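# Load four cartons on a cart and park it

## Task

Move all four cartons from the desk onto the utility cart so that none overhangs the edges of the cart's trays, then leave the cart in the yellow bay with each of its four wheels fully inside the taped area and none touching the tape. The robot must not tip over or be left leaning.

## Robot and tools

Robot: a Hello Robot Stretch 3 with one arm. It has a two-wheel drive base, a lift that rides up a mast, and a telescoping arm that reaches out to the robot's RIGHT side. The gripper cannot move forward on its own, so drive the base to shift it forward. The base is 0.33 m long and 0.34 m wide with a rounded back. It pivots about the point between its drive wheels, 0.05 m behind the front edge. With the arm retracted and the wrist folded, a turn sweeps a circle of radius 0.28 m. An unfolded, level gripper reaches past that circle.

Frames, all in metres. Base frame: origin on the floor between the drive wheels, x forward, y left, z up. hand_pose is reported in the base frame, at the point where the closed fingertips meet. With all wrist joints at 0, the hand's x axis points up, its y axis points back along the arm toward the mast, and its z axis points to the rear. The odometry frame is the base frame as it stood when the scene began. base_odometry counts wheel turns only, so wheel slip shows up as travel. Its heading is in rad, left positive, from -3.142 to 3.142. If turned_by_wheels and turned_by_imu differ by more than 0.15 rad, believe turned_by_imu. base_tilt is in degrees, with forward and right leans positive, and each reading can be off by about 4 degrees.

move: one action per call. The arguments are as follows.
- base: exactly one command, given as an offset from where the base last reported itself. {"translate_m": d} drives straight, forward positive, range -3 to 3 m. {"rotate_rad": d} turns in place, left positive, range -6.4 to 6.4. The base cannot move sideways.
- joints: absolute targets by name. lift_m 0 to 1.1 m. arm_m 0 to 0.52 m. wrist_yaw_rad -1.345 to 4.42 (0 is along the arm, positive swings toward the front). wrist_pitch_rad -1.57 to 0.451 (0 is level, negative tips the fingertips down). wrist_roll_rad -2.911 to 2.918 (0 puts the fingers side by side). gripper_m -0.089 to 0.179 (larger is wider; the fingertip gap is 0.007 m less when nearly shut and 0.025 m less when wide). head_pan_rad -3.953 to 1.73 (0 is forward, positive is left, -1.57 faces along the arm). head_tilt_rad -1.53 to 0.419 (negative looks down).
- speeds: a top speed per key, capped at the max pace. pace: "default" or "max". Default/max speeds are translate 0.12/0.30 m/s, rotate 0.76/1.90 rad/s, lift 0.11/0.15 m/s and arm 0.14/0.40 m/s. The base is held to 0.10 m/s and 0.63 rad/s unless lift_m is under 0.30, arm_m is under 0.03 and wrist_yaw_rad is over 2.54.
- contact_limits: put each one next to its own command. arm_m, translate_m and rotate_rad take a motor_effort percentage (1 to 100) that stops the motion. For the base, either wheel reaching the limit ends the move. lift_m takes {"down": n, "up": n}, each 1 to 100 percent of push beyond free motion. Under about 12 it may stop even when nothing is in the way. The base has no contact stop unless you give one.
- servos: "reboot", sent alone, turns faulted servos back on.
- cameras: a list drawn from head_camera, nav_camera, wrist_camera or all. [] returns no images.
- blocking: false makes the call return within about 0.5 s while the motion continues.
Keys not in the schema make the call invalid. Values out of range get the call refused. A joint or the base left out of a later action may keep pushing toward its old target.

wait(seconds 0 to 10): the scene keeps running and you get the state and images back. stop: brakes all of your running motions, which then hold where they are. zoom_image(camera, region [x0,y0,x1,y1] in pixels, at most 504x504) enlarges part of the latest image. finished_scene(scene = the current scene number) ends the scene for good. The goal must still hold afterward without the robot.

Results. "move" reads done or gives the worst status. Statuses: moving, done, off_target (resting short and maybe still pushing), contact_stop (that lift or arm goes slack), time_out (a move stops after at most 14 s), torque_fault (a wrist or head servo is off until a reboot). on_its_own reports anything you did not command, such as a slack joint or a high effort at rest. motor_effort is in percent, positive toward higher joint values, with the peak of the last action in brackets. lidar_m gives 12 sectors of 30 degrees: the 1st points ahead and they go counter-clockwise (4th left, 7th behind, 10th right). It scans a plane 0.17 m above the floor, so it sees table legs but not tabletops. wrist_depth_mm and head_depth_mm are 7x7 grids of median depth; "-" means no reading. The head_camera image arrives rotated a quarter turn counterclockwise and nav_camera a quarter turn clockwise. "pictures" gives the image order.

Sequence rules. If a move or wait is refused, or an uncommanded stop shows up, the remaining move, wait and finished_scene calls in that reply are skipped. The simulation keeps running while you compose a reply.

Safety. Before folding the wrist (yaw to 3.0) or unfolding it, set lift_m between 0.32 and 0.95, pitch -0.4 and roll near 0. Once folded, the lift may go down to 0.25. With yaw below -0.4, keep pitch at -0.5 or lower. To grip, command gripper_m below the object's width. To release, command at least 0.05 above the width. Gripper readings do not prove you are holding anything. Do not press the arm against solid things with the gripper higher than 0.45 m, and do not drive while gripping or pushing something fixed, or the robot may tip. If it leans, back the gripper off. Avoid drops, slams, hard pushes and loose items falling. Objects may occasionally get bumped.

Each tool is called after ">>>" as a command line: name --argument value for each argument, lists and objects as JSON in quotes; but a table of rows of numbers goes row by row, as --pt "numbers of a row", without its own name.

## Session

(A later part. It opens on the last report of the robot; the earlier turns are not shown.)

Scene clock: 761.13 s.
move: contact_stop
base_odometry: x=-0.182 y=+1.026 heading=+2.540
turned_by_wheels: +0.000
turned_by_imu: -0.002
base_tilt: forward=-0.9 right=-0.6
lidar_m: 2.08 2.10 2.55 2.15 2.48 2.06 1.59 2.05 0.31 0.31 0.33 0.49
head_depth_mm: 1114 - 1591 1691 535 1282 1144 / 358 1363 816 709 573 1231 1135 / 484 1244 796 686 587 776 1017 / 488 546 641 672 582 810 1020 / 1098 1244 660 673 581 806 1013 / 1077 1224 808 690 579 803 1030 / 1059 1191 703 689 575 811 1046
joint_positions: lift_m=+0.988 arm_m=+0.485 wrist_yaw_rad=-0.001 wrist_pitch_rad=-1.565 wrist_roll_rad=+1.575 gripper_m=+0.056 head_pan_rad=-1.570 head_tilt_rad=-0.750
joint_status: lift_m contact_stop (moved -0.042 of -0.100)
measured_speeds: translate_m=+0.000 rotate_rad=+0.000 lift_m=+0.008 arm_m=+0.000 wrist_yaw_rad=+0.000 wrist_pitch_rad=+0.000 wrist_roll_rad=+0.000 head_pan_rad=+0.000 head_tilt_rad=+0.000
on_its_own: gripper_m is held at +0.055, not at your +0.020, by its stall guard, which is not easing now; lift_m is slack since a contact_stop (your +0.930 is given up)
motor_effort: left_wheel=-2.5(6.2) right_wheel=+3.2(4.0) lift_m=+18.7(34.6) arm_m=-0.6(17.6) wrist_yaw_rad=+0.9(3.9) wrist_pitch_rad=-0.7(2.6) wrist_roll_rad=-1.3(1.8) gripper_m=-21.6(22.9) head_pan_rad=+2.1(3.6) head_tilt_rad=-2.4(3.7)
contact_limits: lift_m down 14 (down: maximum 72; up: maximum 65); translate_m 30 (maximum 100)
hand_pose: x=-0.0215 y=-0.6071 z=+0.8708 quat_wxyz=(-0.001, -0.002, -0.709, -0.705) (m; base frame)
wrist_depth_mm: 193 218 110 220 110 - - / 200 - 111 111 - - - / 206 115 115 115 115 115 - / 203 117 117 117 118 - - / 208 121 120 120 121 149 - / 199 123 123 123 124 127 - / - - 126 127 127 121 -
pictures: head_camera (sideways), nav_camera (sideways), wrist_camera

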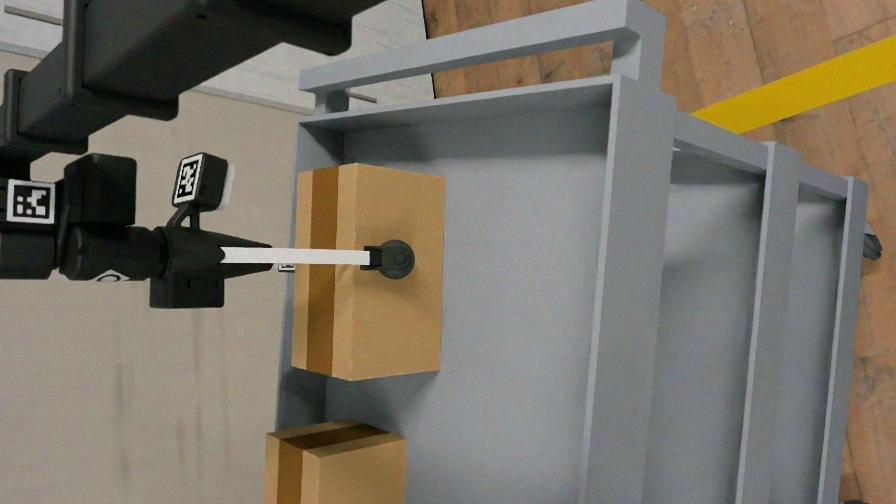

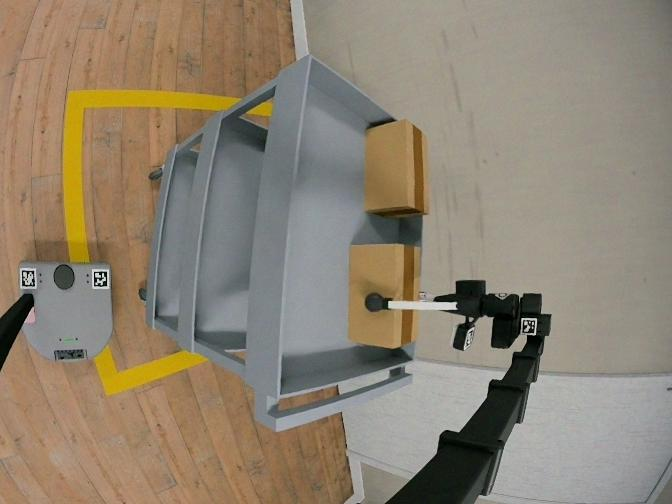

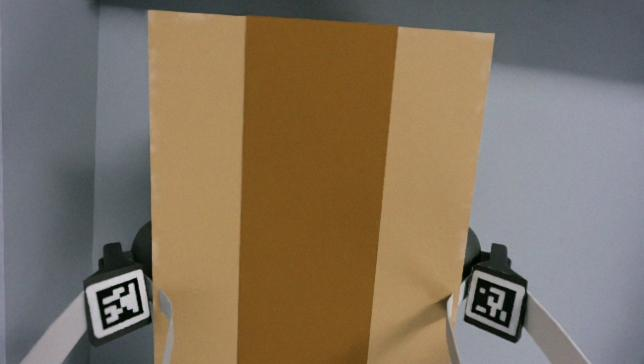

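>>> move --joints '{"lift_m":0.94}' --speeds '{"lift_m":0.04}' --contact_limits '{"lift_m":{"down":14}}' --cameras '[]'

>>> move --joints '{"gripper_m":0.155}' --cameras '["wrist_camera"]'

>>> move --joints '{"gripper_m":0.155}' --cameras '["wrist_camera"]'

>>> move --joints '{"lift_m":1.1}'

Scene clock: 769.30 s.
move: contact_stop
base_odometry: x=-0.182 y=+1.026 heading=+2.540
turned_by_wheels: +0.000
turned_by_imu: +0.000
base_tilt: forward=-0.9 right=-0.6
lidar_m: 2.09 2.10 2.55 2.16 2.48 2.05 1.59 2.05 0.31 0.31 0.33 0.49
head_depth_mm: 345 - 1654 1687 534 1282 1137 / 358 1358 821 709 574 1230 1142 / 483 1250 796 685 585 776 1025 / 487 551 645 675 584 807 1014 / 1102 1248 653 676 580 803 1013 / 1076 1225 812 691 578 801 1026 / 1055 1197 700 688 574 813 1046
joint_positions: lift_m=+0.995 arm_m=+0.485 wrist_yaw_rad=-0.001 wrist_pitch_rad=-1.554 wrist_roll_rad=+1.575 gripper_m=+0.056 head_pan_rad=-1.570 head_tilt_rad=-0.750
joint_status: lift_m contact_stop (moved +0.007 of -0.048)
measured_speeds: translate_m=+0.000 rotate_rad=+0.000 lift_m=+0.003 arm_m=+0.000 wrist_yaw_rad=+0.000 wrist_pitch_rad=+0.000 wrist_roll_rad=+0.000 head_pan_rad=+0.000 head_tilt_rad=+0.000
on_its_own: gripper_m is held at +0.055, not at your +0.020, by its stall guard, which is not easing now; lift_m is slack since a contact_stop (your +0.940 is given up)
motor_effort: left_wheel=-2.5(3.0) right_wheel=+3.4(3.6) lift_m=+25.3(26.4) arm_m=+6.5(8.1) wrist_yaw_rad=+0.8(1.0) wrist_pitch_rad=-2.8(3.1) wrist_roll_rad=-1.2(1.5) gripper_m=-22.5(22.7) head_pan_rad=+1.6(2.8) head_tilt_rad=-0.6(2.4)
contact_limits: lift_m down 14 (down: maximum 72; up: maximum 65); translate_m 30 (maximum 100)
hand_pose: x=-0.0215 y=-0.6099 z=+0.8775 quat_wxyz=(-0.001, -0.002, -0.713, -0.701) (m; base frame)
wrist_depth_mm: 190 214 115 113 - - 224 / 195 120 117 116 - - - / 200 225 121 118 117 - - / 206 233 122 120 119 - - / 204 128 126 123 122 - - / 199 129 129 127 126 126 - / - - 133 130 128 119 -
pictures: none

not run: a stop that you did not command came earlier in this reply.

not run: a stop that you did not command came earlier in this reply.

not run: a stop that you did not command came earlier in this reply.

Box bottomed.

>>> move --joints '{"gripper_m":0.155}' --cameras '["wrist_camera"]'

>>> move --joints '{"lift_m":1.1}'

>>> move --joints '{"arm_m":0.02,"wrist_roll_rad":0}' --cameras '[]'

>>> move --base '{"translate_m":-0.5}' --contact_limits '{"translate_m":40}' --cameras '[]'

>>> move --base '{"rotate_rad":2.643}'

Scene clock: 777.17 s.
move: done
base_odometry: x=-0.182 y=+1.026 heading=+2.540
turned_by_wheels: +0.000
turned_by_imu: +0.001
base_tilt: forward=-1.0 right=-0.5
lidar_m: 2.09 2.10 2.55 2.16 2.48 2.06 1.59 2.04 0.31 0.31 0.33 0.49
head_depth_mm: 1130 - 1642 1676 535 1280 1137 / 358 1357 816 706 575 1229 1140 / 480 1259 799 680 587 777 1004 / 484 547 645 672 582 805 1017 / 1104 1244 661 671 580 804 1014 / 1075 1227 808 691 577 798 1032 / 1055 1198 701 687 574 814 1047
joint_positions: lift_m=+0.999 arm_m=+0.485 wrist_yaw_rad=-0.001 wrist_pitch_rad=-1.566 wrist_roll_rad=+1.575 gripper_m=+0.155 head_pan_rad=-1.570 head_tilt_rad=-0.750
joint_status: all done
on_its_own: lift_m is slack since a contact_stop (your +0.940 is given up)
motor_effort: left_wheel=-1.9(3.0) right_wheel=+3.5(3.6) lift_m=+28.5(28.9) arm_m=-4.9(4.9) wrist_yaw_rad=+1.4(1.4) wrist_pitch_rad=-0.3(3.2) wrist_roll_rad=-1.4(1.5) gripper_m=-0.5(87.6) head_pan_rad=+1.8(2.1) head_tilt_rad=-0.3(2.1)
contact_limits: lift_m down 14 (down: maximum 72; up: maximum 65); translate_m 30 (maximum 100)
hand_pose: x=-0.0215 y=-0.6068 z=+0.8810 quat_wxyz=(-0.002, -0.002, -0.709, -0.706) (m; base frame)
wrist_depth_mm: 194 225 118 119 - - 221 / 200 229 121 121 122 - - / 207 233 124 124 125 - - / 204 242 127 127 128 - - / 208 142 129 130 131 148 - / - 134 133 133 135 126 - / - - 137 137 139 125 108
pictures: wrist_camera

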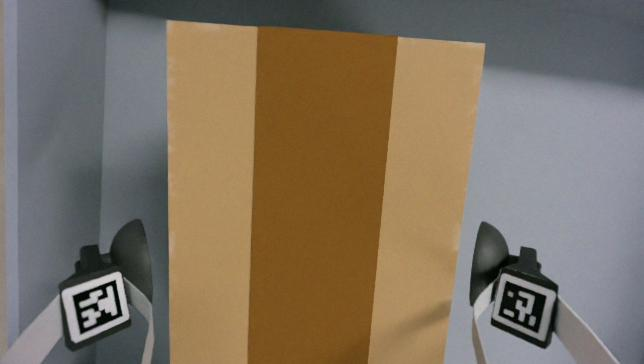

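Scene clock: 778.93 s.
move: done
base_odometry: x=-0.182 y=+1.026 heading=+2.540
turned_by_wheels: +0.000
turned_by_imu: +0.000
base_tilt: forward=-1.0 right=-0.5
lidar_m: 2.09 2.09 2.56 2.16 2.48 2.06 1.59 2.05 0.31 0.31 0.33 0.49
head_depth_mm: 1186 1361 1589 1679 533 1290 1143 / 1177 1352 818 705 575 1227 1133 / 1097 1320 797 685 586 779 1006 / 472 1241 637 670 582 804 1019 / 1077 1250 659 669 582 802 1014 / 1077 1222 809 687 577 802 1025 / 1057 1191 702 690 574 809 1048
joint_positions: lift_m=+1.100 arm_m=+0.485 wrist_yaw_rad=-0.001 wrist_pitch_rad=-1.566 wrist_roll_rad=+1.575 gripper_m=+0.155 head_pan_rad=-1.570 head_tilt_rad=-0.750
joint_status: all done
motor_effort: left_wheel=-2.3(3.2) right_wheel=+3.2(3.4) lift_m=+32.3(34.3) arm_m=-9.4(9.4) wrist_yaw_rad=+1.1(1.5) wrist_pitch_rad=-0.1(0.6) wrist_roll_rad=-1.4(1.6) gripper_m=+0.2(0.9) head_pan_rad=+0.5(2.1) head_tilt_rad=-1.0(2.2)
contact_limits: translate_m 30 (maximum 100)
hand_pose: x=-0.0215 y=-0.6068 z=+0.9824 quat_wxyz=(-0.002, -0.002, -0.709, -0.706) (m; base frame)
wrist_depth_mm: - 317 - 302 287 304 307 / - 329 221 220 - - 332 / - 342 223 227 225 - 341 / - - 229 230 231 - 345 / - 333 236 236 - 149 341 / - 140 240 242 - 125 340 / - - 247 250 - 124 314
pictures: head_camera (sideways), nav_camera (sideways), wrist_camera

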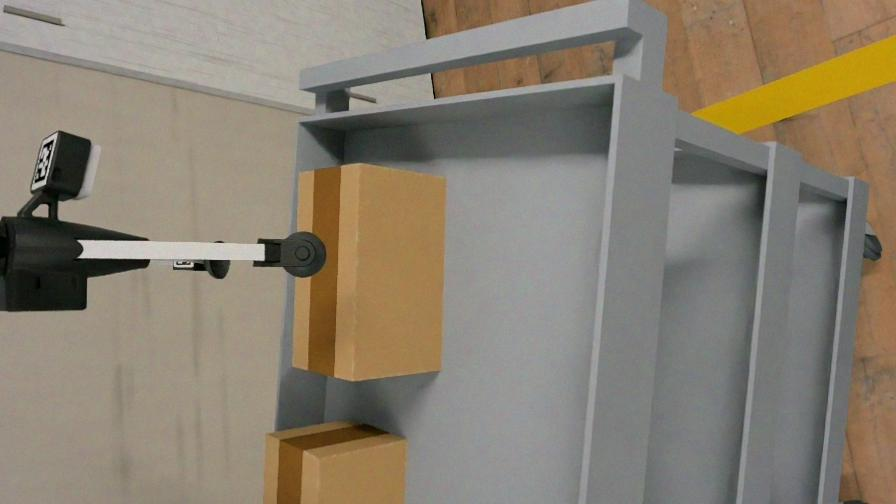

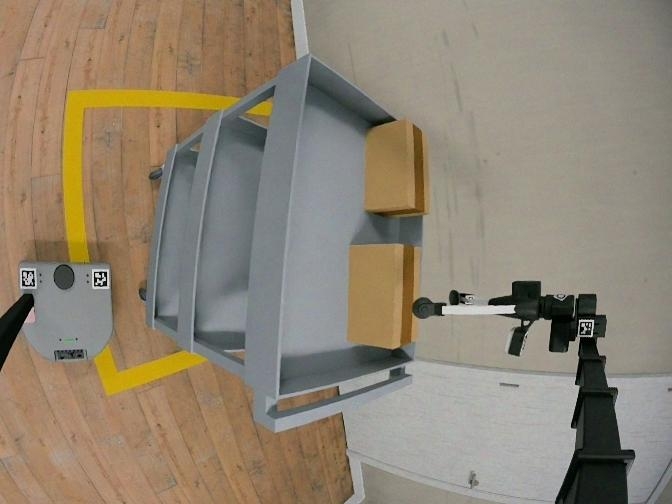

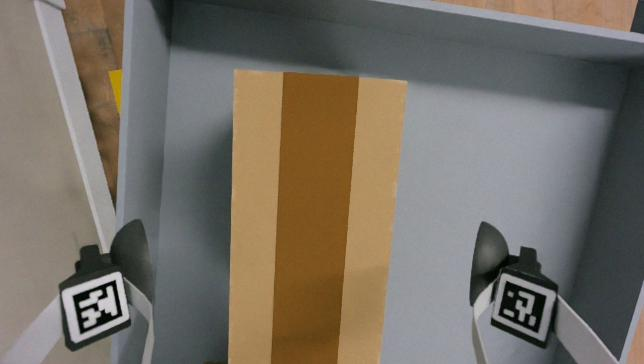

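Scene clock: 783.53 s.
move: done
base_odometry: x=-0.182 y=+1.026 heading=+2.540
turned_by_wheels: +0.000
turned_by_imu: +0.001
base_tilt: forward=-0.9 right=-0.6
lidar_m: 2.09 2.10 2.56 2.16 2.48 2.06 1.60 2.05 0.31 0.31 0.33 0.49
head_depth_mm: - - - 1734 520 1305 1128 / - - - - - - 1138 / - - - - - - 1004 / 1111 - - - - - 1016 / 1101 1247 665 671 594 804 1018 / 1079 1217 808 690 580 814 1063 / 1053 1194 699 689 575 814 1057
joint_positions: lift_m=+1.100 arm_m=+0.020 wrist_yaw_rad=-0.001 wrist_pitch_rad=-1.566 wrist_roll_rad=+0.004 gripper_m=+0.155 head_pan_rad=-1.570 head_tilt_rad=-0.750
joint_status: all done
motor_effort: left_wheel=-1.7(3.7) right_wheel=+3.2(3.5) lift_m=+29.3(32.5) arm_m=-17.4(19.5) wrist_yaw_rad=+0.9(1.4) wrist_pitch_rad=-0.3(0.7) wrist_roll_rad=-1.3(2.8) gripper_m=-0.2(1.3) head_pan_rad=+0.0(2.1) head_tilt_rad=+0.0(1.9)
contact_limits: translate_m 30 (maximum 100)
hand_pose: x=-0.0216 y=-0.1421 z=+0.9824 quat_wxyz=(+0.500, +0.497, -0.502, -0.501) (m; base frame)
wrist_depth_mm: - - 319 300 306 291 - / - - - - - - - / - - - - - - - / - - - - - - - / - - - - - - - / - - - - - 126 - / - - - - - 132 -
pictures: none

Scene clock: 789.67 s.
move: done
base_odometry: x=+0.230 y=+0.743 heading=+2.540
turned_by_wheels: +0.000
turned_by_imu: -0.002
base_tilt: forward=-1.0 right=-0.6
lidar_m: 2.58 2.59 2.34 2.09 2.38 1.63 1.10 1.55 1.53 1.37 0.49 0.45
head_depth_mm: - - - 1791 1566 1346 1124 / - - - - - - 1134 / - - - - - - 1140 / 1175 - - - - - 1126 / 1181 1331 1544 1751 1536 1299 1127 / 1162 1316 1518 1691 1492 1291 1103 / 1136 1289 1457 1663 1233 1183 1091
base_status: done
joint_positions: lift_m=+1.100 arm_m=+0.020 wrist_yaw_rad=-0.001 wrist_pitch_rad=-1.566 wrist_roll_rad=+0.004 gripper_m=+0.155 head_pan_rad=-1.570 head_tilt_rad=-0.750
motor_effort: left_wheel=-2.2(9.7) right_wheel=-5.3(9.3) lift_m=+25.0(29.4) arm_m=-8.6(17.8) wrist_yaw_rad=+0.6(1.4) wrist_pitch_rad=-0.4(0.7) wrist_roll_rad=-1.3(1.6) gripper_m=+0.0(1.2) head_pan_rad=-1.0(1.7) head_tilt_rad=-0.2(2.0)
contact_limits: translate_m 40 (maximum 100)
hand_pose: x=-0.0216 y=-0.1421 z=+0.9824 quat_wxyz=(+0.500, +0.497, -0.502, -0.501) (m; base frame)
wrist_depth_mm: 513 931 - - - - - / - 984 - - - - - / - - - - - - - / - - - - - - - / - - - - - - - / - - - - - 127 - / - - - - - 132 -
pictures: none

Scene clock: 794.97 s.
move: done
base_odometry: x=+0.230 y=+0.743 heading=-1.101
turned_by_wheels: +2.643
turned_by_imu: +2.637
base_tilt: forward=-0.9 right=-0.5
lidar_m: 1.63 1.10 1.57 1.49 1.39 0.47 0.45 2.58 2.62 2.35 2.09 2.39
head_depth_mm: - - - 1771 1563 1331 1124 / - - - - - - 1144 / - - - - - - 1134 / 2574 - - - - - 1125 / 2454 2694 2255 1775 1531 1285 1122 / 2107 2374 2233 1793 1508 1287 1106 / 2032 2314 2204 1762 1484 1282 1105
base_status: done
joint_positions: lift_m=+1.100 arm_m=+0.020 wrist_yaw_rad=-0.001 wrist_pitch_rad=-1.566 wrist_roll_rad=+0.004 gripper_m=+0.155 head_pan_rad=-1.570 head_tilt_rad=-0.750
motor_effort: left_wheel=-10.6(14.5) right_wheel=+8.3(14.6) lift_m=+29.2(29.3) arm_m=-16.6(18.2) wrist_yaw_rad=+1.0(1.3) wrist_pitch_rad=-0.5(0.6) wrist_roll_rad=-1.3(1.5) gripper_m=+0.0(1.1) head_pan_rad=-1.0(2.5) head_tilt_rad=+1.3(2.7)
hand_pose: x=-0.0216 y=-0.1421 z=+0.9824 quat_wxyz=(+0.500, +0.497, -0.502, -0.501) (m; base frame)
wrist_depth_mm: - - - - - - - / - - - - - - - / - - - - - - - / - - - - - - - / - - - - - - - / - - - - - 126 - / - - - - - 132 108
pictures: head_camera (sideways), nav_camera (sideways), wrist_camera

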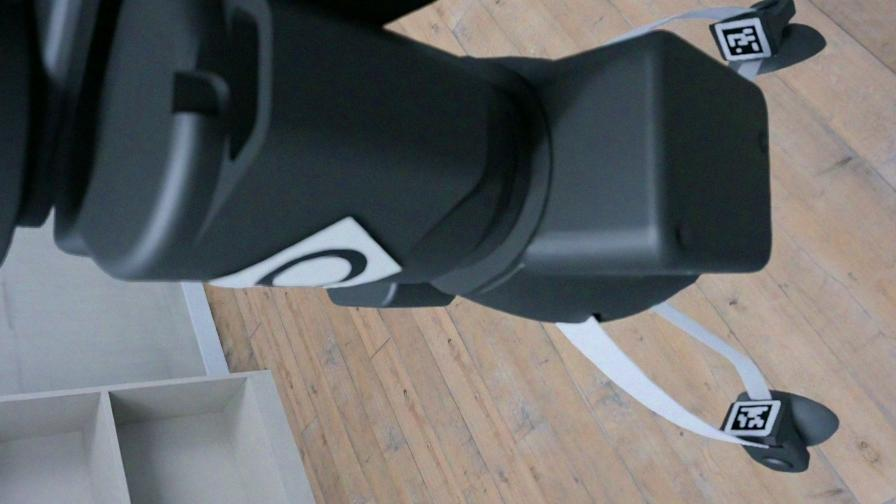

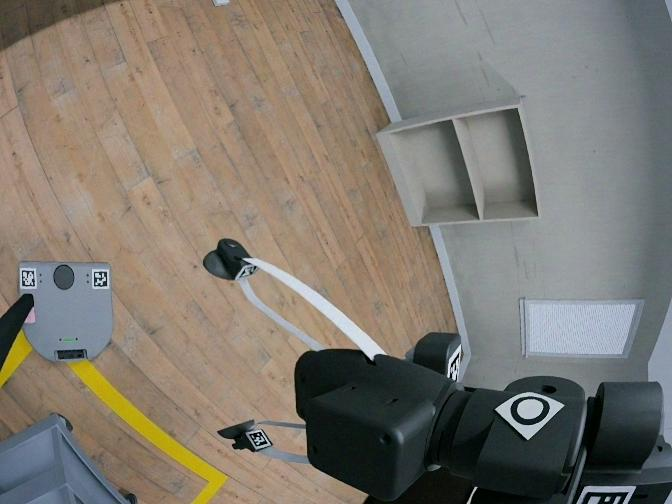

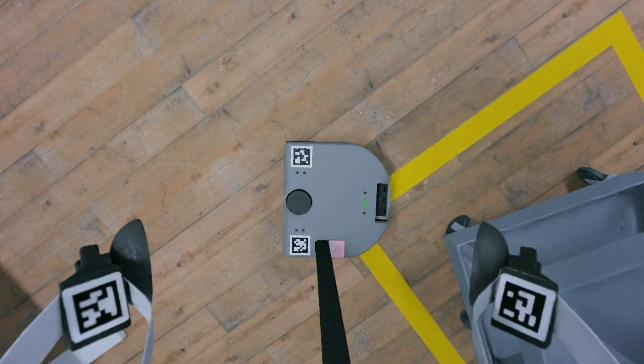

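>>> move --base '{"translate_m":0.61}' --joints '{"head_tilt_rad":-0.65,"gripper_m":0.179}' --cameras '[]'

>>> move --base '{"rotate_rad":2.355}' --cameras '[]'

>>> move --base '{"translate_m":-0.3}' --contact_limits '{"translate_m":40}' --joints '{"arm_m":0.25}'

Scene clock: 811.10 s.
move: done
base_odometry: x=+0.506 y=+0.199 heading=-1.101
turned_by_wheels: +0.000
turned_by_imu: +0.006
base_tilt: forward=-0.9 right=-0.5
lidar_m: 1.06 1.06 0.70 1.35 1.74 1.17 1.06 3.06 3.11 1.88 1.99 1.04
head_depth_mm: - - - - 1657 1449 1154 / - - - - - - - / - - - - - - - / - 2242 - - - - 1121 / 1956 2126 2356 2015 1653 1322 1162 / 1824 1959 2117 2001 1601 1381 1166 / 1699 1900 2122 1979 1609 1353 1203
base_status: done
joint_positions: lift_m=+1.100 arm_m=+0.020 wrist_yaw_rad=-0.001 wrist_pitch_rad=-1.566 wrist_roll_rad=+0.004 gripper_m=+0.179 head_pan_rad=-1.570 head_tilt_rad=-0.649
joint_status: all done
motor_effort: left_wheel=-1.9(7.8) right_wheel=+9.8(14.8) lift_m=+32.0(32.7) arm_m=-12.6(16.0) wrist_yaw_rad=+0.6(1.5) wrist_pitch_rad=-0.4(0.6) wrist_roll_rad=-1.3(1.5) gripper_m=+0.0(88.0) head_pan_rad=-2.7(3.7) head_tilt_rad=-2.3(4.2)
hand_pose: x=-0.0216 y=-0.1421 z=+0.9824 quat_wxyz=(+0.500, +0.497, -0.502, -0.501) (m; base frame)
wrist_depth_mm: - - - - - - - / - - - - - - - / - - - - - - - / - - - - - - - / - - - - - - - / - - - - - 127 - / - - - - - - -
pictures: none

Scene clock: 815.93 s.
move: done
base_odometry: x=+0.506 y=+0.199 heading=+1.253
turned_by_wheels: +2.354
turned_by_imu: +2.349
base_tilt: forward=-0.9 right=-0.6
lidar_m: 1.75 1.06 1.47 3.06 2.35 1.89 2.00 1.04 1.07 1.06 0.70 1.76
head_depth_mm: - - - - 739 647 560 / - - - - - - 1131 / - - - - - - - / - 957 - - - - 1107 / 892 1003 1093 900 743 592 1103 / 900 1019 1116 897 721 616 1090 / 913 1035 1127 887 717 600 1149
base_status: done
joint_positions: lift_m=+1.100 arm_m=+0.020 wrist_yaw_rad=-0.001 wrist_pitch_rad=-1.566 wrist_roll_rad=+0.004 gripper_m=+0.179 head_pan_rad=-1.570 head_tilt_rad=-0.650
motor_effort: left_wheel=-10.2(15.3) right_wheel=+9.8(15.3) lift_m=+31.2(32.4) arm_m=-17.0(18.2) wrist_yaw_rad=+0.6(1.4) wrist_pitch_rad=-0.3(0.7) wrist_roll_rad=-1.3(1.6) gripper_m=+0.1(1.3) head_pan_rad=-3.5(4.6) head_tilt_rad=-4.7(5.3)
hand_pose: x=-0.0216 y=-0.1421 z=+0.9824 quat_wxyz=(+0.500, +0.497, -0.502, -0.501) (m; base frame)
wrist_depth_mm: - - - - - - - / - - - - - - - / - - - - - - - / - - - - - - - / - - - - - - - / - - - - - 127 - / - - - - - - -
pictures: none

Scene clock: 820.03 s.
move: done
base_odometry: x=+0.413 y=-0.086 heading=+1.253
turned_by_wheels: +0.000
turned_by_imu: -0.001
base_tilt: forward=-0.9 right=-0.5
lidar_m: 2.04 1.31 3.14 3.10 2.04 1.65 1.70 0.78 1.02 1.01 0.86 1.74
head_depth_mm: 799 908 1018 927 623 618 525 / - 924 1033 886 703 613 525 / - 895 1020 907 734 610 524 / 287 292 327 907 728 607 522 / 853 947 1051 900 728 606 519 / 862 968 1080 894 720 603 530 / 871 983 1079 892 717 600 537
base_status: done
joint_positions: lift_m=+1.100 arm_m=+0.250 wrist_yaw_rad=-0.001 wrist_pitch_rad=-1.566 wrist_roll_rad=+0.004 gripper_m=+0.179 head_pan_rad=-1.570 head_tilt_rad=-0.650
joint_status: all done
motor_effort: left_wheel=-5.3(12.9) right_wheel=-2.3(6.7) lift_m=+30.0(31.3) arm_m=+16.2(18.8) wrist_yaw_rad=+0.3(1.3) wrist_pitch_rad=-0.4(0.7) wrist_roll_rad=-1.2(1.4) gripper_m=+0.0(1.2) head_pan_rad=-4.1(5.0) head_tilt_rad=-4.2(5.4)
contact_limits: translate_m 40 (maximum 100)
hand_pose: x=-0.0216 y=-0.3720 z=+0.9824 quat_wxyz=(+0.500, +0.497, -0.502, -0.501) (m; base frame)
wrist_depth_mm: - - - - - 332 298 / - - - - - 319 301 / - - - - - 338 308 / - - - - - - - / - - - - - - - / - - - - - 127 118 / - - - - - - 117
pictures: head_camera (sideways), nav_camera (sideways), wrist_camera

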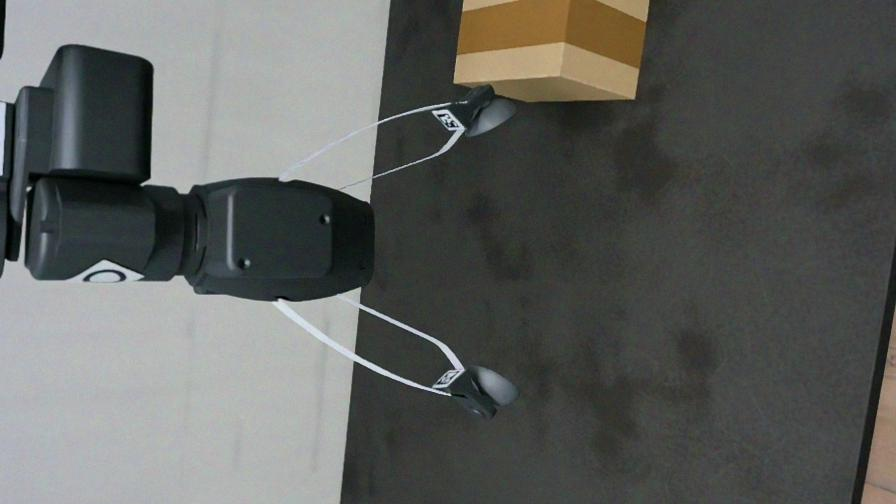

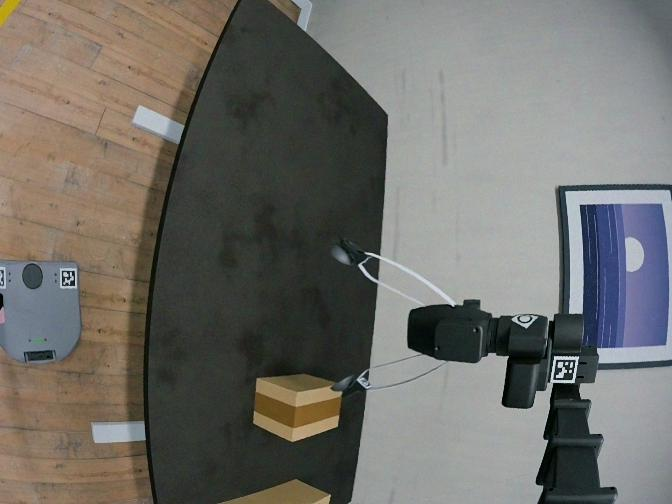

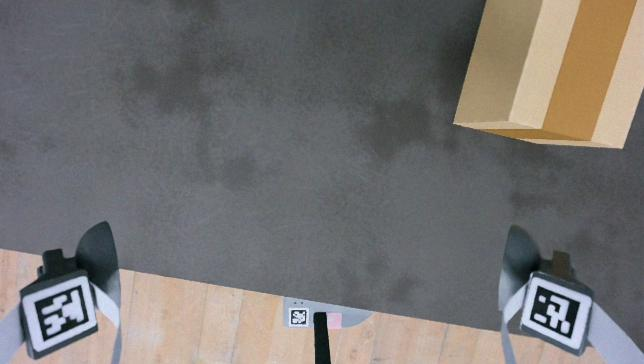

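>>> move --base '{"translate_m":-0.24}' --contact_limits '{"translate_m":40}' --joints '{"arm_m":0.39}' --cameras '["wrist_camera","nav_camera"]'

Scene clock: 827.83 s.
move: done
base_odometry: x=+0.338 y=-0.314 heading=+1.253
turned_by_wheels: +0.000
turned_by_imu: +0.000
base_tilt: forward=-0.9 right=-0.6
lidar_m: 1.81 1.53 3.19 3.15 1.48 1.47 1.46 1.20 0.60 0.97 1.07 1.03
head_depth_mm: 786 867 982 924 716 609 526 / 774 878 990 922 735 612 524 / 379 883 994 914 731 611 523 / 382 413 1028 907 612 610 523 / 817 901 1032 905 645 607 520 / 827 926 1036 895 721 605 518 / 841 944 1050 887 719 600 515
base_status: done
joint_positions: lift_m=+1.100 arm_m=+0.390 wrist_yaw_rad=-0.001 wrist_pitch_rad=-1.566 wrist_roll_rad=+0.004 gripper_m=+0.179 head_pan_rad=-1.570 head_tilt_rad=-0.650
joint_status: all done
motor_effort: left_wheel=-4.7(10.8) right_wheel=-2.1(7.0) lift_m=+28.2(29.2) arm_m=+11.2(18.0) wrist_yaw_rad=+0.5(1.6) wrist_pitch_rad=-0.5(0.6) wrist_roll_rad=-1.3(1.5) gripper_m=+0.1(1.1) head_pan_rad=-4.5(5.2) head_tilt_rad=-3.5(4.4)
contact_limits: translate_m 40 (maximum 100)
hand_pose: x=-0.0216 y=-0.5120 z=+0.9824 quat_wxyz=(+0.500, +0.497, -0.502, -0.501) (m; base frame)
wrist_depth_mm: - - - - - - - / - - - - - - - / - - - 299 - - - / - - 307 307 - 422 336 / - - 313 311 - 402 323 / - - - 316 - 127 331 / - - - - - 420 338
pictures: nav_camera (sideways), wrist_camera

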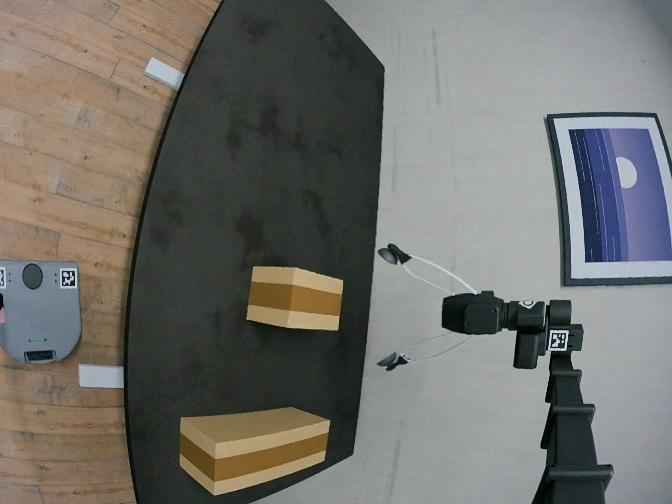

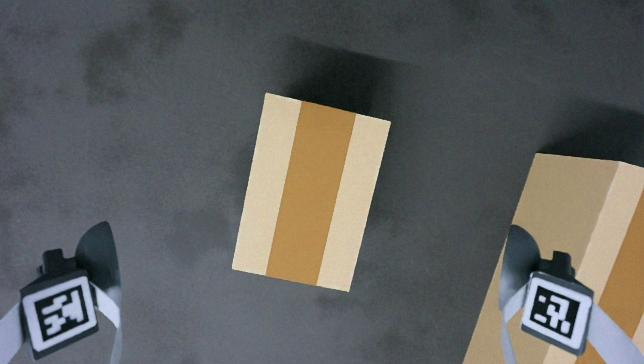

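>>> move --joints '{"arm_m":0.405,"wrist_roll_rad":0.2}' --cameras '["wrist_camera"]'

>>> move --joints '{"lift_m":0.893}' --contact_limits '{"lift_m":{"down":14}}' --cameras '["wrist_camera"]'

>>> move --joints '{"gripper_m":0.04}' --cameras '[]'

>>> move --joints '{"gripper_m":0.02}' --cameras '[]'

>>> move --joints '{"lift_m":1.1}' --speeds '{"lift_m":0.05}'

Scene clock: 839.33 s.
move: done
base_odometry: x=+0.338 y=-0.314 heading=+1.253
turned_by_wheels: +0.000
turned_by_imu: +0.001
base_tilt: forward=-1.0 right=-0.6
lidar_m: 1.82 1.53 3.18 3.16 1.48 1.47 1.46 1.21 0.60 0.98 1.07 1.03
head_depth_mm: 784 866 985 922 717 608 528 / 775 882 988 917 735 614 525 / 397 874 996 911 732 612 524 / 396 423 1026 909 612 609 522 / 816 914 1027 903 647 606 520 / 825 925 1037 899 724 603 518 / 836 945 1052 891 718 601 515
joint_positions: lift_m=+1.100 arm_m=+0.405 wrist_yaw_rad=-0.001 wrist_pitch_rad=-1.566 wrist_roll_rad=+0.195 gripper_m=+0.179 head_pan_rad=-1.570 head_tilt_rad=-0.650
joint_status: all done
motor_effort: left_wheel=-5.5(6.0) right_wheel=-1.9(2.3) lift_m=+27.3(27.6) arm_m=+16.5(17.6) wrist_yaw_rad=+0.4(1.2) wrist_pitch_rad=-0.2(0.5) wrist_roll_rad=+1.5(3.1) gripper_m=+0.9(1.5) head_pan_rad=-3.9(5.7) head_tilt_rad=-2.1(3.6)
contact_limits: translate_m 40 (maximum 100)
hand_pose: x=-0.0216 y=-0.5270 z=+0.9824 quat_wxyz=(+0.450, +0.447, -0.548, -0.546) (m; base frame)
wrist_depth_mm: - - - - - - - / - - - - - - - / - - - 301 - - 328 / - - 305 304 - 424 325 / - - 312 309 - 394 325 / - - - 319 - 127 331 / - - - - - - 335
pictures: wrist_camera

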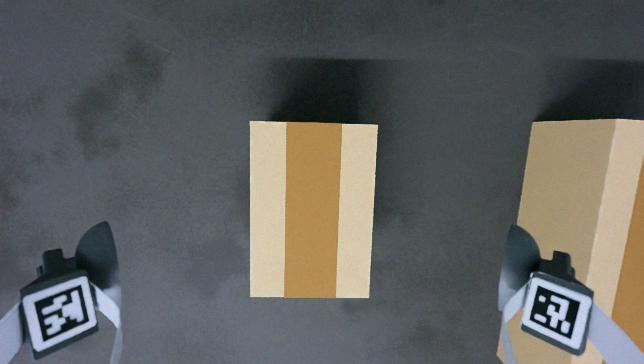

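Scene clock: 842.03 s.
move: done
base_odometry: x=+0.338 y=-0.314 heading=+1.253
turned_by_wheels: +0.000
turned_by_imu: +0.000
base_tilt: forward=-0.9 right=-0.6
lidar_m: 1.81 1.53 3.18 3.16 1.48 1.47 1.46 1.21 0.60 0.98 1.07 1.03
head_depth_mm: 778 865 969 318 - - 527 / 787 877 396 330 732 614 526 / 795 859 509 909 711 611 523 / 807 881 515 612 614 609 522 / 818 916 1041 898 647 607 520 / 831 927 1040 893 724 605 518 / 838 945 1048 886 717 602 517
joint_positions: lift_m=+0.893 arm_m=+0.405 wrist_yaw_rad=-0.001 wrist_pitch_rad=-1.566 wrist_roll_rad=+0.195 gripper_m=+0.179 head_pan_rad=-1.570 head_tilt_rad=-0.650
joint_status: all done
motor_effort: left_wheel=-4.7(6.4) right_wheel=-2.1(2.4) lift_m=+25.9(27.1) arm_m=+11.7(16.3) wrist_yaw_rad=+0.8(1.5) wrist_pitch_rad=-0.1(0.7) wrist_roll_rad=+1.6(1.8) gripper_m=+0.9(1.2) head_pan_rad=-4.1(5.6) head_tilt_rad=-2.1(3.5)
contact_limits: lift_m down 14 (down: maximum 72; up: maximum 65); translate_m 40 (maximum 100)
hand_pose: x=-0.0216 y=-0.5270 z=+0.7754 quat_wxyz=(+0.450, +0.447, -0.548, -0.546) (m; base frame)
wrist_depth_mm: 197 199 200 203 204 206 207 / 201 202 205 205 209 211 212 / 206 92 93 93 94 212 218 / 210 94 94 95 96 98 221 / 213 96 96 97 99 223 227 / - 98 99 100 101 103 232 / - - 102 103 103 123 120
pictures: wrist_camera

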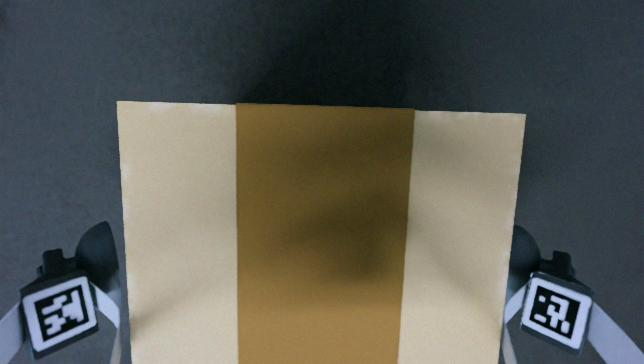

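Scene clock: 844.13 s.
move: done
base_odometry: x=+0.338 y=-0.314 heading=+1.253
turned_by_wheels: +0.000
turned_by_imu: +0.000
base_tilt: forward=-1.0 right=-0.6
lidar_m: 1.81 1.53 3.17 3.16 1.48 1.47 1.46 1.20 0.60 0.97 1.07 1.03
head_depth_mm: 780 871 966 318 - - 527 / 788 878 396 329 734 614 527 / 793 855 515 915 711 612 524 / 806 886 515 608 612 608 522 / 817 915 1042 900 645 607 521 / 824 926 1037 896 722 604 519 / 837 944 1056 887 718 600 518
joint_positions: lift_m=+0.893 arm_m=+0.405 wrist_yaw_rad=-0.001 wrist_pitch_rad=-1.567 wrist_roll_rad=+0.196 gripper_m=+0.042 head_pan_rad=-1.570 head_tilt_rad=-0.650
joint_status: all done
motor_effort: left_wheel=-4.8(6.1) right_wheel=-0.8(2.2) lift_m=+25.2(27.4) arm_m=+7.7(11.9) wrist_yaw_rad=+0.6(1.2) wrist_pitch_rad=-0.1(0.5) wrist_roll_rad=+1.4(1.7) gripper_m=-43.7(100.0) head_pan_rad=-4.9(5.6) head_tilt_rad=-1.8(3.0)
contact_limits: lift_m down 14 (down: maximum 72; up: maximum 65); translate_m 40 (maximum 100)
hand_pose: x=-0.0216 y=-0.5267 z=+0.7754 quat_wxyz=(+0.449, +0.448, -0.547, -0.546) (m; base frame)
wrist_depth_mm: 199 200 200 202 205 206 208 / 201 202 207 207 209 210 213 / 206 93 94 94 95 214 218 / 210 95 95 96 97 99 224 / 215 97 97 98 100 225 229 / - 99 100 100 102 121 233 / - 103 102 104 105 239 238
pictures: none

Scene clock: 844.90 s.
move: done
base_odometry: x=+0.338 y=-0.314 heading=+1.253
turned_by_wheels: +0.000
turned_by_imu: +0.000
base_tilt: forward=-0.9 right=-0.6
lidar_m: 1.82 1.53 3.19 3.16 1.48 1.47 1.46 1.21 0.60 0.97 1.07 1.03
head_depth_mm: 777 866 971 317 - - 529 / 786 876 395 329 736 614 524 / 797 862 515 915 712 609 522 / 808 883 514 609 612 609 522 / 818 913 1041 898 647 606 520 / 831 931 1044 900 721 605 516 / 838 940 1055 888 720 599 515
joint_positions: lift_m=+0.893 arm_m=+0.405 wrist_yaw_rad=-0.001 wrist_pitch_rad=-1.567 wrist_roll_rad=+0.196 gripper_m=+0.023 head_pan_rad=-1.570 head_tilt_rad=-0.650
joint_status: all done
motor_effort: left_wheel=-4.4(5.7) right_wheel=-0.7(1.1) lift_m=+23.8(25.1) arm_m=+6.8(8.0) wrist_yaw_rad=+0.3(1.2) wrist_pitch_rad=-0.1(0.3) wrist_roll_rad=+1.5(1.7) gripper_m=-50.6(100.0) head_pan_rad=-4.8(5.9) head_tilt_rad=-1.3(3.1)
contact_limits: lift_m down 14 (down: maximum 72; up: maximum 65); translate_m 40 (maximum 100)
hand_pose: x=-0.0216 y=-0.5267 z=+0.7754 quat_wxyz=(+0.449, +0.448, -0.547, -0.546) (m; base frame)
wrist_depth_mm: 198 199 201 203 204 206 209 / 203 204 206 207 210 211 213 / 208 93 93 94 95 212 217 / 211 95 95 96 97 99 222 / 217 98 98 98 100 224 228 / - 99 100 100 102 121 232 / - 102 103 104 105 236 239
pictures: none

Scene clock: 849.57 s.
move: done
base_odometry: x=+0.338 y=-0.314 heading=+1.253
turned_by_wheels: +0.000
turned_by_imu: -0.002
base_tilt: forward=-0.9 right=-0.6
lidar_m: 1.83 1.53 3.18 3.17 1.48 1.47 1.46 1.21 0.60 0.97 1.07 1.03
head_depth_mm: 781 871 980 921 717 601 524 / 784 880 996 918 736 614 526 / 397 885 978 875 731 611 523 / 394 423 582 513 711 609 522 / 815 911 1000 524 726 606 521 / 823 927 1042 897 722 602 519 / 835 935 1052 888 716 600 516
joint_positions: lift_m=+1.100 arm_m=+0.405 wrist_yaw_rad=+0.000 wrist_pitch_rad=-1.559 wrist_roll_rad=+0.199 gripper_m=+0.029 head_pan_rad=-1.571 head_tilt_rad=-0.650
joint_status: all done
on_its_own: gripper_m is held at +0.028, not at your +0.020, by its stall guard, which is not easing now
motor_effort: left_wheel=+2.1(5.6) right_wheel=+1.5(6.4) lift_m=+37.7(40.4) arm_m=-17.5(18.2) wrist_yaw_rad=+0.1(1.2) wrist_pitch_rad=-1.4(4.7) wrist_roll_rad=+0.2(1.5) gripper_m=-16.1(51.2) head_pan_rad=-0.5(5.7) head_tilt_rad=-2.1(2.9)
contact_limits: translate_m 40 (maximum 100)
hand_pose: x=-0.0216 y=-0.5287 z=+0.9822 quat_wxyz=(+0.450, +0.445, -0.550, -0.545) (m; base frame)
wrist_depth_mm: - - - - - - - / - - - - - - - / - - 132 132 135 - 324 / - - 135 135 138 416 322 / - - 139 140 142 415 326 / - - 142 143 145 380 329 / - - 147 149 149 125 348
pictures: head_camera (sideways), nav_camera (sideways), wrist_camera

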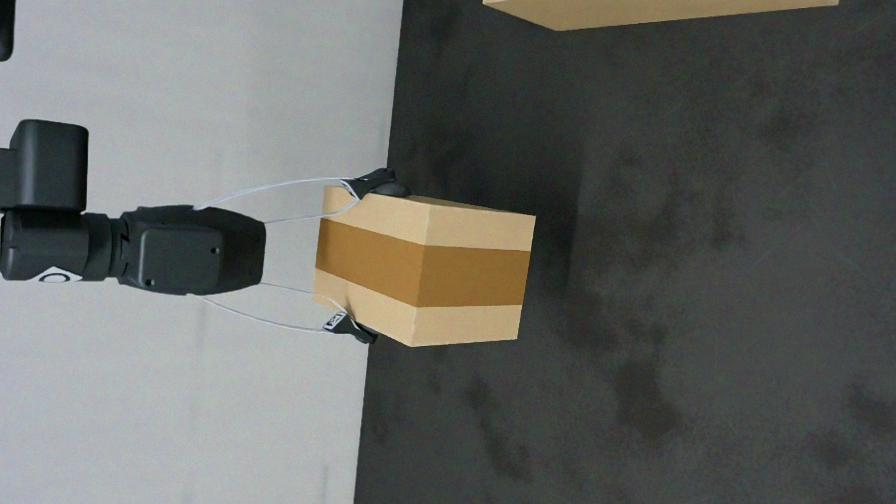

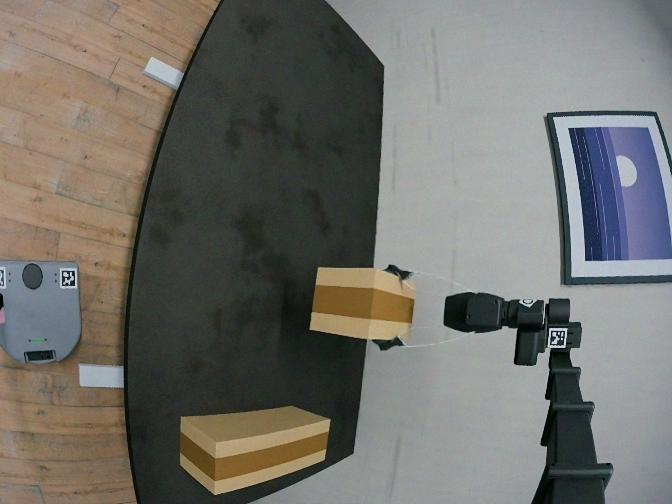

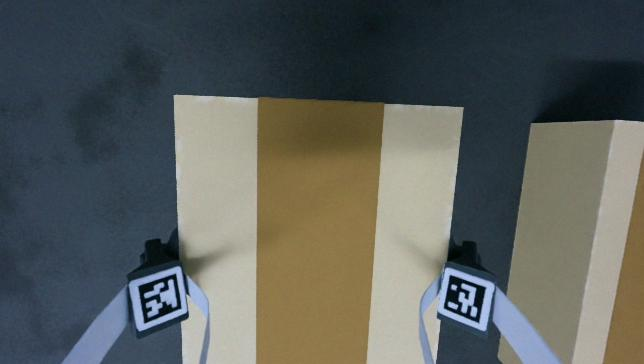

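>>> move --joints '{"arm_m":0.12,"wrist_roll_rad":1.57}' --base '{"translate_m":0.54}' --cameras '[]'

>>> move --base '{"rotate_rad":0.787}' --cameras '[]'

>>> move --base '{"translate_m":0.61}' --cameras '[]'

>>> move --base '{"rotate_rad":0.49}' --cameras '[]'

>>> move --base '{"translate_m":0.49}' --joints '{"head_tilt_rad":-0.75}' --contact_limits '{"translate_m":40}'

Scene clock: 866.33 s.
move: done
base_odometry: x=+0.506 y=+0.199 heading=+1.253
turned_by_wheels: +0.000
turned_by_imu: +0.003
base_tilt: forward=-1.0 right=-0.6
lidar_m: 1.75 1.06 1.46 3.06 2.34 1.89 2.00 1.03 1.06 1.06 0.70 1.76
head_depth_mm: - - 1059 836 739 616 539 / - - 1070 857 736 317 527 / - - - 884 367 309 360 / - - - - 367 308 355 / 892 994 1089 840 365 307 353 / 900 1010 1107 895 699 307 1097 / 912 1025 1124 891 718 603 1095
base_status: done
joint_positions: lift_m=+1.100 arm_m=+0.120 wrist_yaw_rad=+0.000 wrist_pitch_rad=-1.559 wrist_roll_rad=+1.566 gripper_m=+0.029 head_pan_rad=-1.571 head_tilt_rad=-0.650
joint_status: all done
on_its_own: gripper_m is held at +0.028, not at your +0.020, by its stall guard, which is not easing now
motor_effort: left_wheel=+2.2(9.9) right_wheel=+6.7(12.4) lift_m=+36.2(37.4) arm_m=-13.5(19.5) wrist_yaw_rad=-0.4(0.8) wrist_pitch_rad=-1.5(1.8) wrist_roll_rad=+1.3(3.5) gripper_m=-16.2(17.0) head_pan_rad=+3.6(3.6) head_tilt_rad=+0.4(1.7)
hand_pose: x=-0.0215 y=-0.2435 z=+0.9822 quat_wxyz=(+0.002, +0.001, -0.711, -0.703) (m; base frame)
wrist_depth_mm: - - - - - - - / - - - - - - - / - - 132 132 135 - - / - - 135 136 138 - - / - - 138 140 142 - - / - - 143 144 145 - - / - - 146 147 150 - -
pictures: none

Scene clock: 868.70 s.
move: done
base_odometry: x=+0.506 y=+0.199 heading=+2.039
turned_by_wheels: +0.786
turned_by_imu: +0.786
base_tilt: forward=-1.0 right=-0.6
lidar_m: 1.06 3.07 3.13 1.89 2.00 1.03 1.13 1.06 0.70 1.39 1.74 1.14
head_depth_mm: - - 1234 835 739 614 528 / - - 1384 854 737 317 526 / - - - 881 368 309 360 / - - - - 366 308 356 / 1653 1847 2038 1882 366 307 353 / 1622 1783 2008 1984 1564 307 1099 / 1523 1687 1863 1939 1611 1343 1162
base_status: done
joint_positions: lift_m=+1.100 arm_m=+0.120 wrist_yaw_rad=+0.000 wrist_pitch_rad=-1.559 wrist_roll_rad=+1.566 gripper_m=+0.029 head_pan_rad=-1.571 head_tilt_rad=-0.650
on_its_own: gripper_m is held at +0.028, not at your +0.020, by its stall guard, which is not easing now
motor_effort: left_wheel=-9.0(13.9) right_wheel=+11.4(15.6) lift_m=+35.8(36.3) arm_m=-15.2(15.2) wrist_yaw_rad=-0.1(0.6) wrist_pitch_rad=-1.5(1.9) wrist_roll_rad=+1.4(1.5) gripper_m=-14.7(17.1) head_pan_rad=+3.5(5.3) head_tilt_rad=-1.7(2.0)
hand_pose: x=-0.0215 y=-0.2435 z=+0.9822 quat_wxyz=(+0.002, +0.001, -0.711, -0.703) (m; base frame)
wrist_depth_mm: - - - - - - - / - - - - - - - / - - 132 132 134 - - / - - 135 135 139 - - / - - 138 140 143 - - / - - 142 144 144 - - / - - 146 149 150 - -
pictures: none

Scene clock: 875.90 s.
move: done
base_odometry: x=+0.231 y=+0.743 heading=+2.039
turned_by_wheels: +0.000
turned_by_imu: +0.004
base_tilt: forward=-1.0 right=-0.6
lidar_m: 0.51 2.56 2.62 2.32 2.35 2.39 1.63 1.11 1.59 1.48 0.82 0.46
head_depth_mm: - - 1833 1867 1654 1377 1189 / - - 2063 1912 1658 317 1132 / - - - 1976 368 309 359 / - - - - 367 308 355 / 1355 1507 1664 1869 366 307 352 / 1272 1412 1580 1797 1579 307 1097 / 1197 1319 1463 1651 1600 1341 1160
base_status: done
joint_positions: lift_m=+1.100 arm_m=+0.120 wrist_yaw_rad=+0.000 wrist_pitch_rad=-1.559 wrist_roll_rad=+1.566 gripper_m=+0.029 head_pan_rad=-1.570 head_tilt_rad=-0.650
on_its_own: gripper_m is held at +0.028, not at your +0.020, by its stall guard, which is not easing now
motor_effort: left_wheel=-2.8(8.1) right_wheel=+10.9(15.3) lift_m=+34.6(36.0) arm_m=-17.5(18.4) wrist_yaw_rad=-0.5(0.9) wrist_pitch_rad=-1.7(1.9) wrist_roll_rad=+1.3(1.6) gripper_m=-16.3(17.4) head_pan_rad=+4.2(5.4) head_tilt_rad=+1.3(2.2)
hand_pose: x=-0.0215 y=-0.2435 z=+0.9822 quat_wxyz=(+0.002, +0.001, -0.711, -0.703) (m; base frame)
wrist_depth_mm: - - - - - - - / - - - - - - - / - - 132 133 134 - - / - - 135 135 138 - - / - - 139 140 143 - - / - - 143 143 145 - - / - - 147 149 150 - -
pictures: none

Scene clock: 877.80 s.
move: done
base_odometry: x=+0.231 y=+0.743 heading=+2.528
turned_by_wheels: +0.489
turned_by_imu: +0.489
base_tilt: forward=-0.9 right=-0.5
lidar_m: 2.57 2.61 2.32 2.07 2.38 1.63 1.11 1.58 1.50 1.39 0.46 0.49
head_depth_mm: - - 1568 1868 1643 1379 1184 / - - 1531 1852 1643 316 1125 / - - - 1864 368 309 358 / - - - - 367 309 355 / 1167 1311 1427 1810 366 307 354 / 1153 1293 1443 1687 1165 307 1094 / 1142 1264 1393 901 1020 1140 1066
base_status: done
joint_positions: lift_m=+1.100 arm_m=+0.120 wrist_yaw_rad=+0.000 wrist_pitch_rad=-1.559 wrist_roll_rad=+1.566 gripper_m=+0.029 head_pan_rad=-1.570 head_tilt_rad=-0.650
on_its_own: gripper_m is held at +0.028, not at your +0.020, by its stall guard, which is not easing now
motor_effort: left_wheel=-8.1(13.6) right_wheel=+10.5(16.4) lift_m=+34.3(34.8) arm_m=-17.2(17.9) wrist_yaw_rad=-0.4(0.6) wrist_pitch_rad=-1.7(1.8) wrist_roll_rad=+1.4(1.6) gripper_m=-16.2(17.1) head_pan_rad=+3.8(5.0) head_tilt_rad=+2.1(2.1)
hand_pose: x=-0.0215 y=-0.2435 z=+0.9822 quat_wxyz=(+0.002, +0.001, -0.711, -0.703) (m; base frame)
wrist_depth_mm: - - - - - - - / - - - - - - - / - - 131 132 134 - - / - - 134 135 138 - - / - - 138 141 143 - - / 789 - 143 144 145 - - / - - 146 149 150 - -
pictures: none

Scene clock: 883.80 s.
move: done
base_odometry: x=-0.170 y=+1.025 heading=+2.528
turned_by_wheels: +0.000
turned_by_imu: +0.002
base_tilt: forward=-0.9 right=-0.6
lidar_m: 2.07 2.12 2.59 2.10 2.44 2.03 1.60 2.08 0.37 0.37 0.41 1.74
head_depth_mm: - 1402 - 647 546 1319 1146 / - 1421 - 688 353 372 1152 / - - - 686 337 334 1074 / - - - 680 335 308 1070 / 1150 1283 - 694 334 329 1088 / 1135 1262 778 693 341 344 1098 / 1117 1230 751 690 888 999 1103
base_status: done
joint_positions: lift_m=+1.100 arm_m=+0.120 wrist_yaw_rad=+0.000 wrist_pitch_rad=-1.559 wrist_roll_rad=+1.566 gripper_m=+0.029 head_pan_rad=-1.570 head_tilt_rad=-0.750
joint_status: all done
on_its_own: gripper_m is held at +0.028, not at your +0.020, by its stall guard, which is not easing now
motor_effort: left_wheel=-2.5(7.6) right_wheel=+10.7(16.2) lift_m=+33.1(34.4) arm_m=-10.8(17.3) wrist_yaw_rad=-0.4(0.9) wrist_pitch_rad=-1.6(1.9) wrist_roll_rad=+1.4(1.6) gripper_m=-16.3(17.1) head_pan_rad=+3.2(4.9) head_tilt_rad=-5.0(6.3)
contact_limits: translate_m 40 (maximum 100)
hand_pose: x=-0.0215 y=-0.2435 z=+0.9822 quat_wxyz=(+0.002, +0.001, -0.711, -0.703) (m; base frame)
wrist_depth_mm: - - - - - - - / - - 343 - - - - / - - 132 132 135 - - / - - 135 136 138 - - / - - 138 140 143 - - / - - 142 144 145 - - / - - 146 149 150 - -
pictures: head_camera (sideways), nav_camera (sideways), wrist_camera

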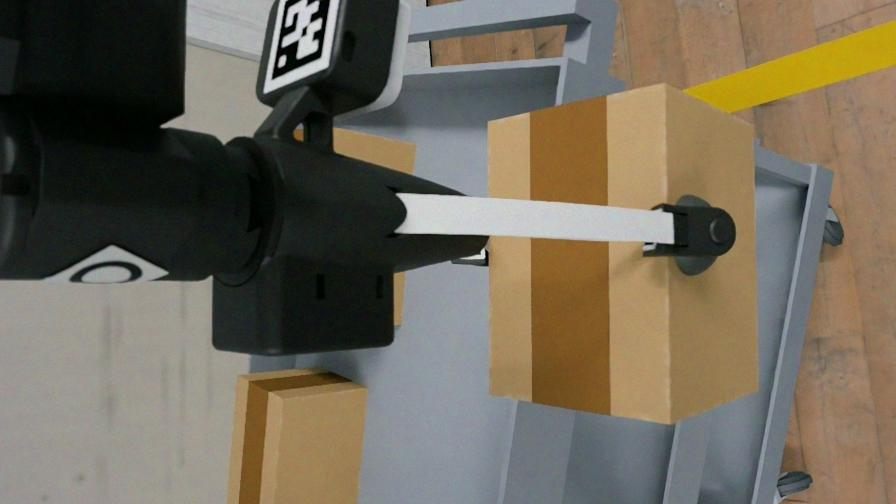

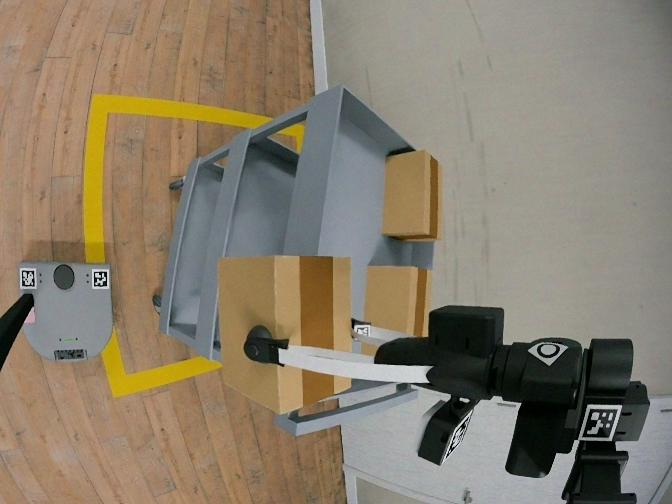

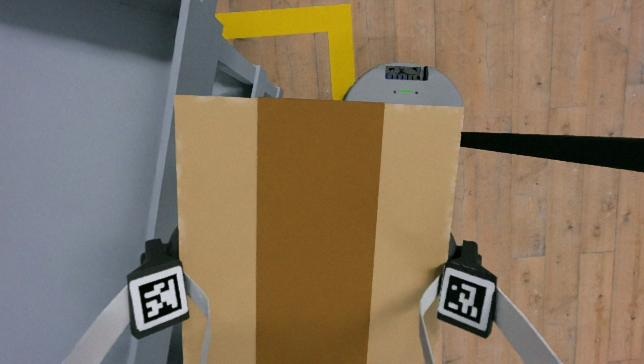

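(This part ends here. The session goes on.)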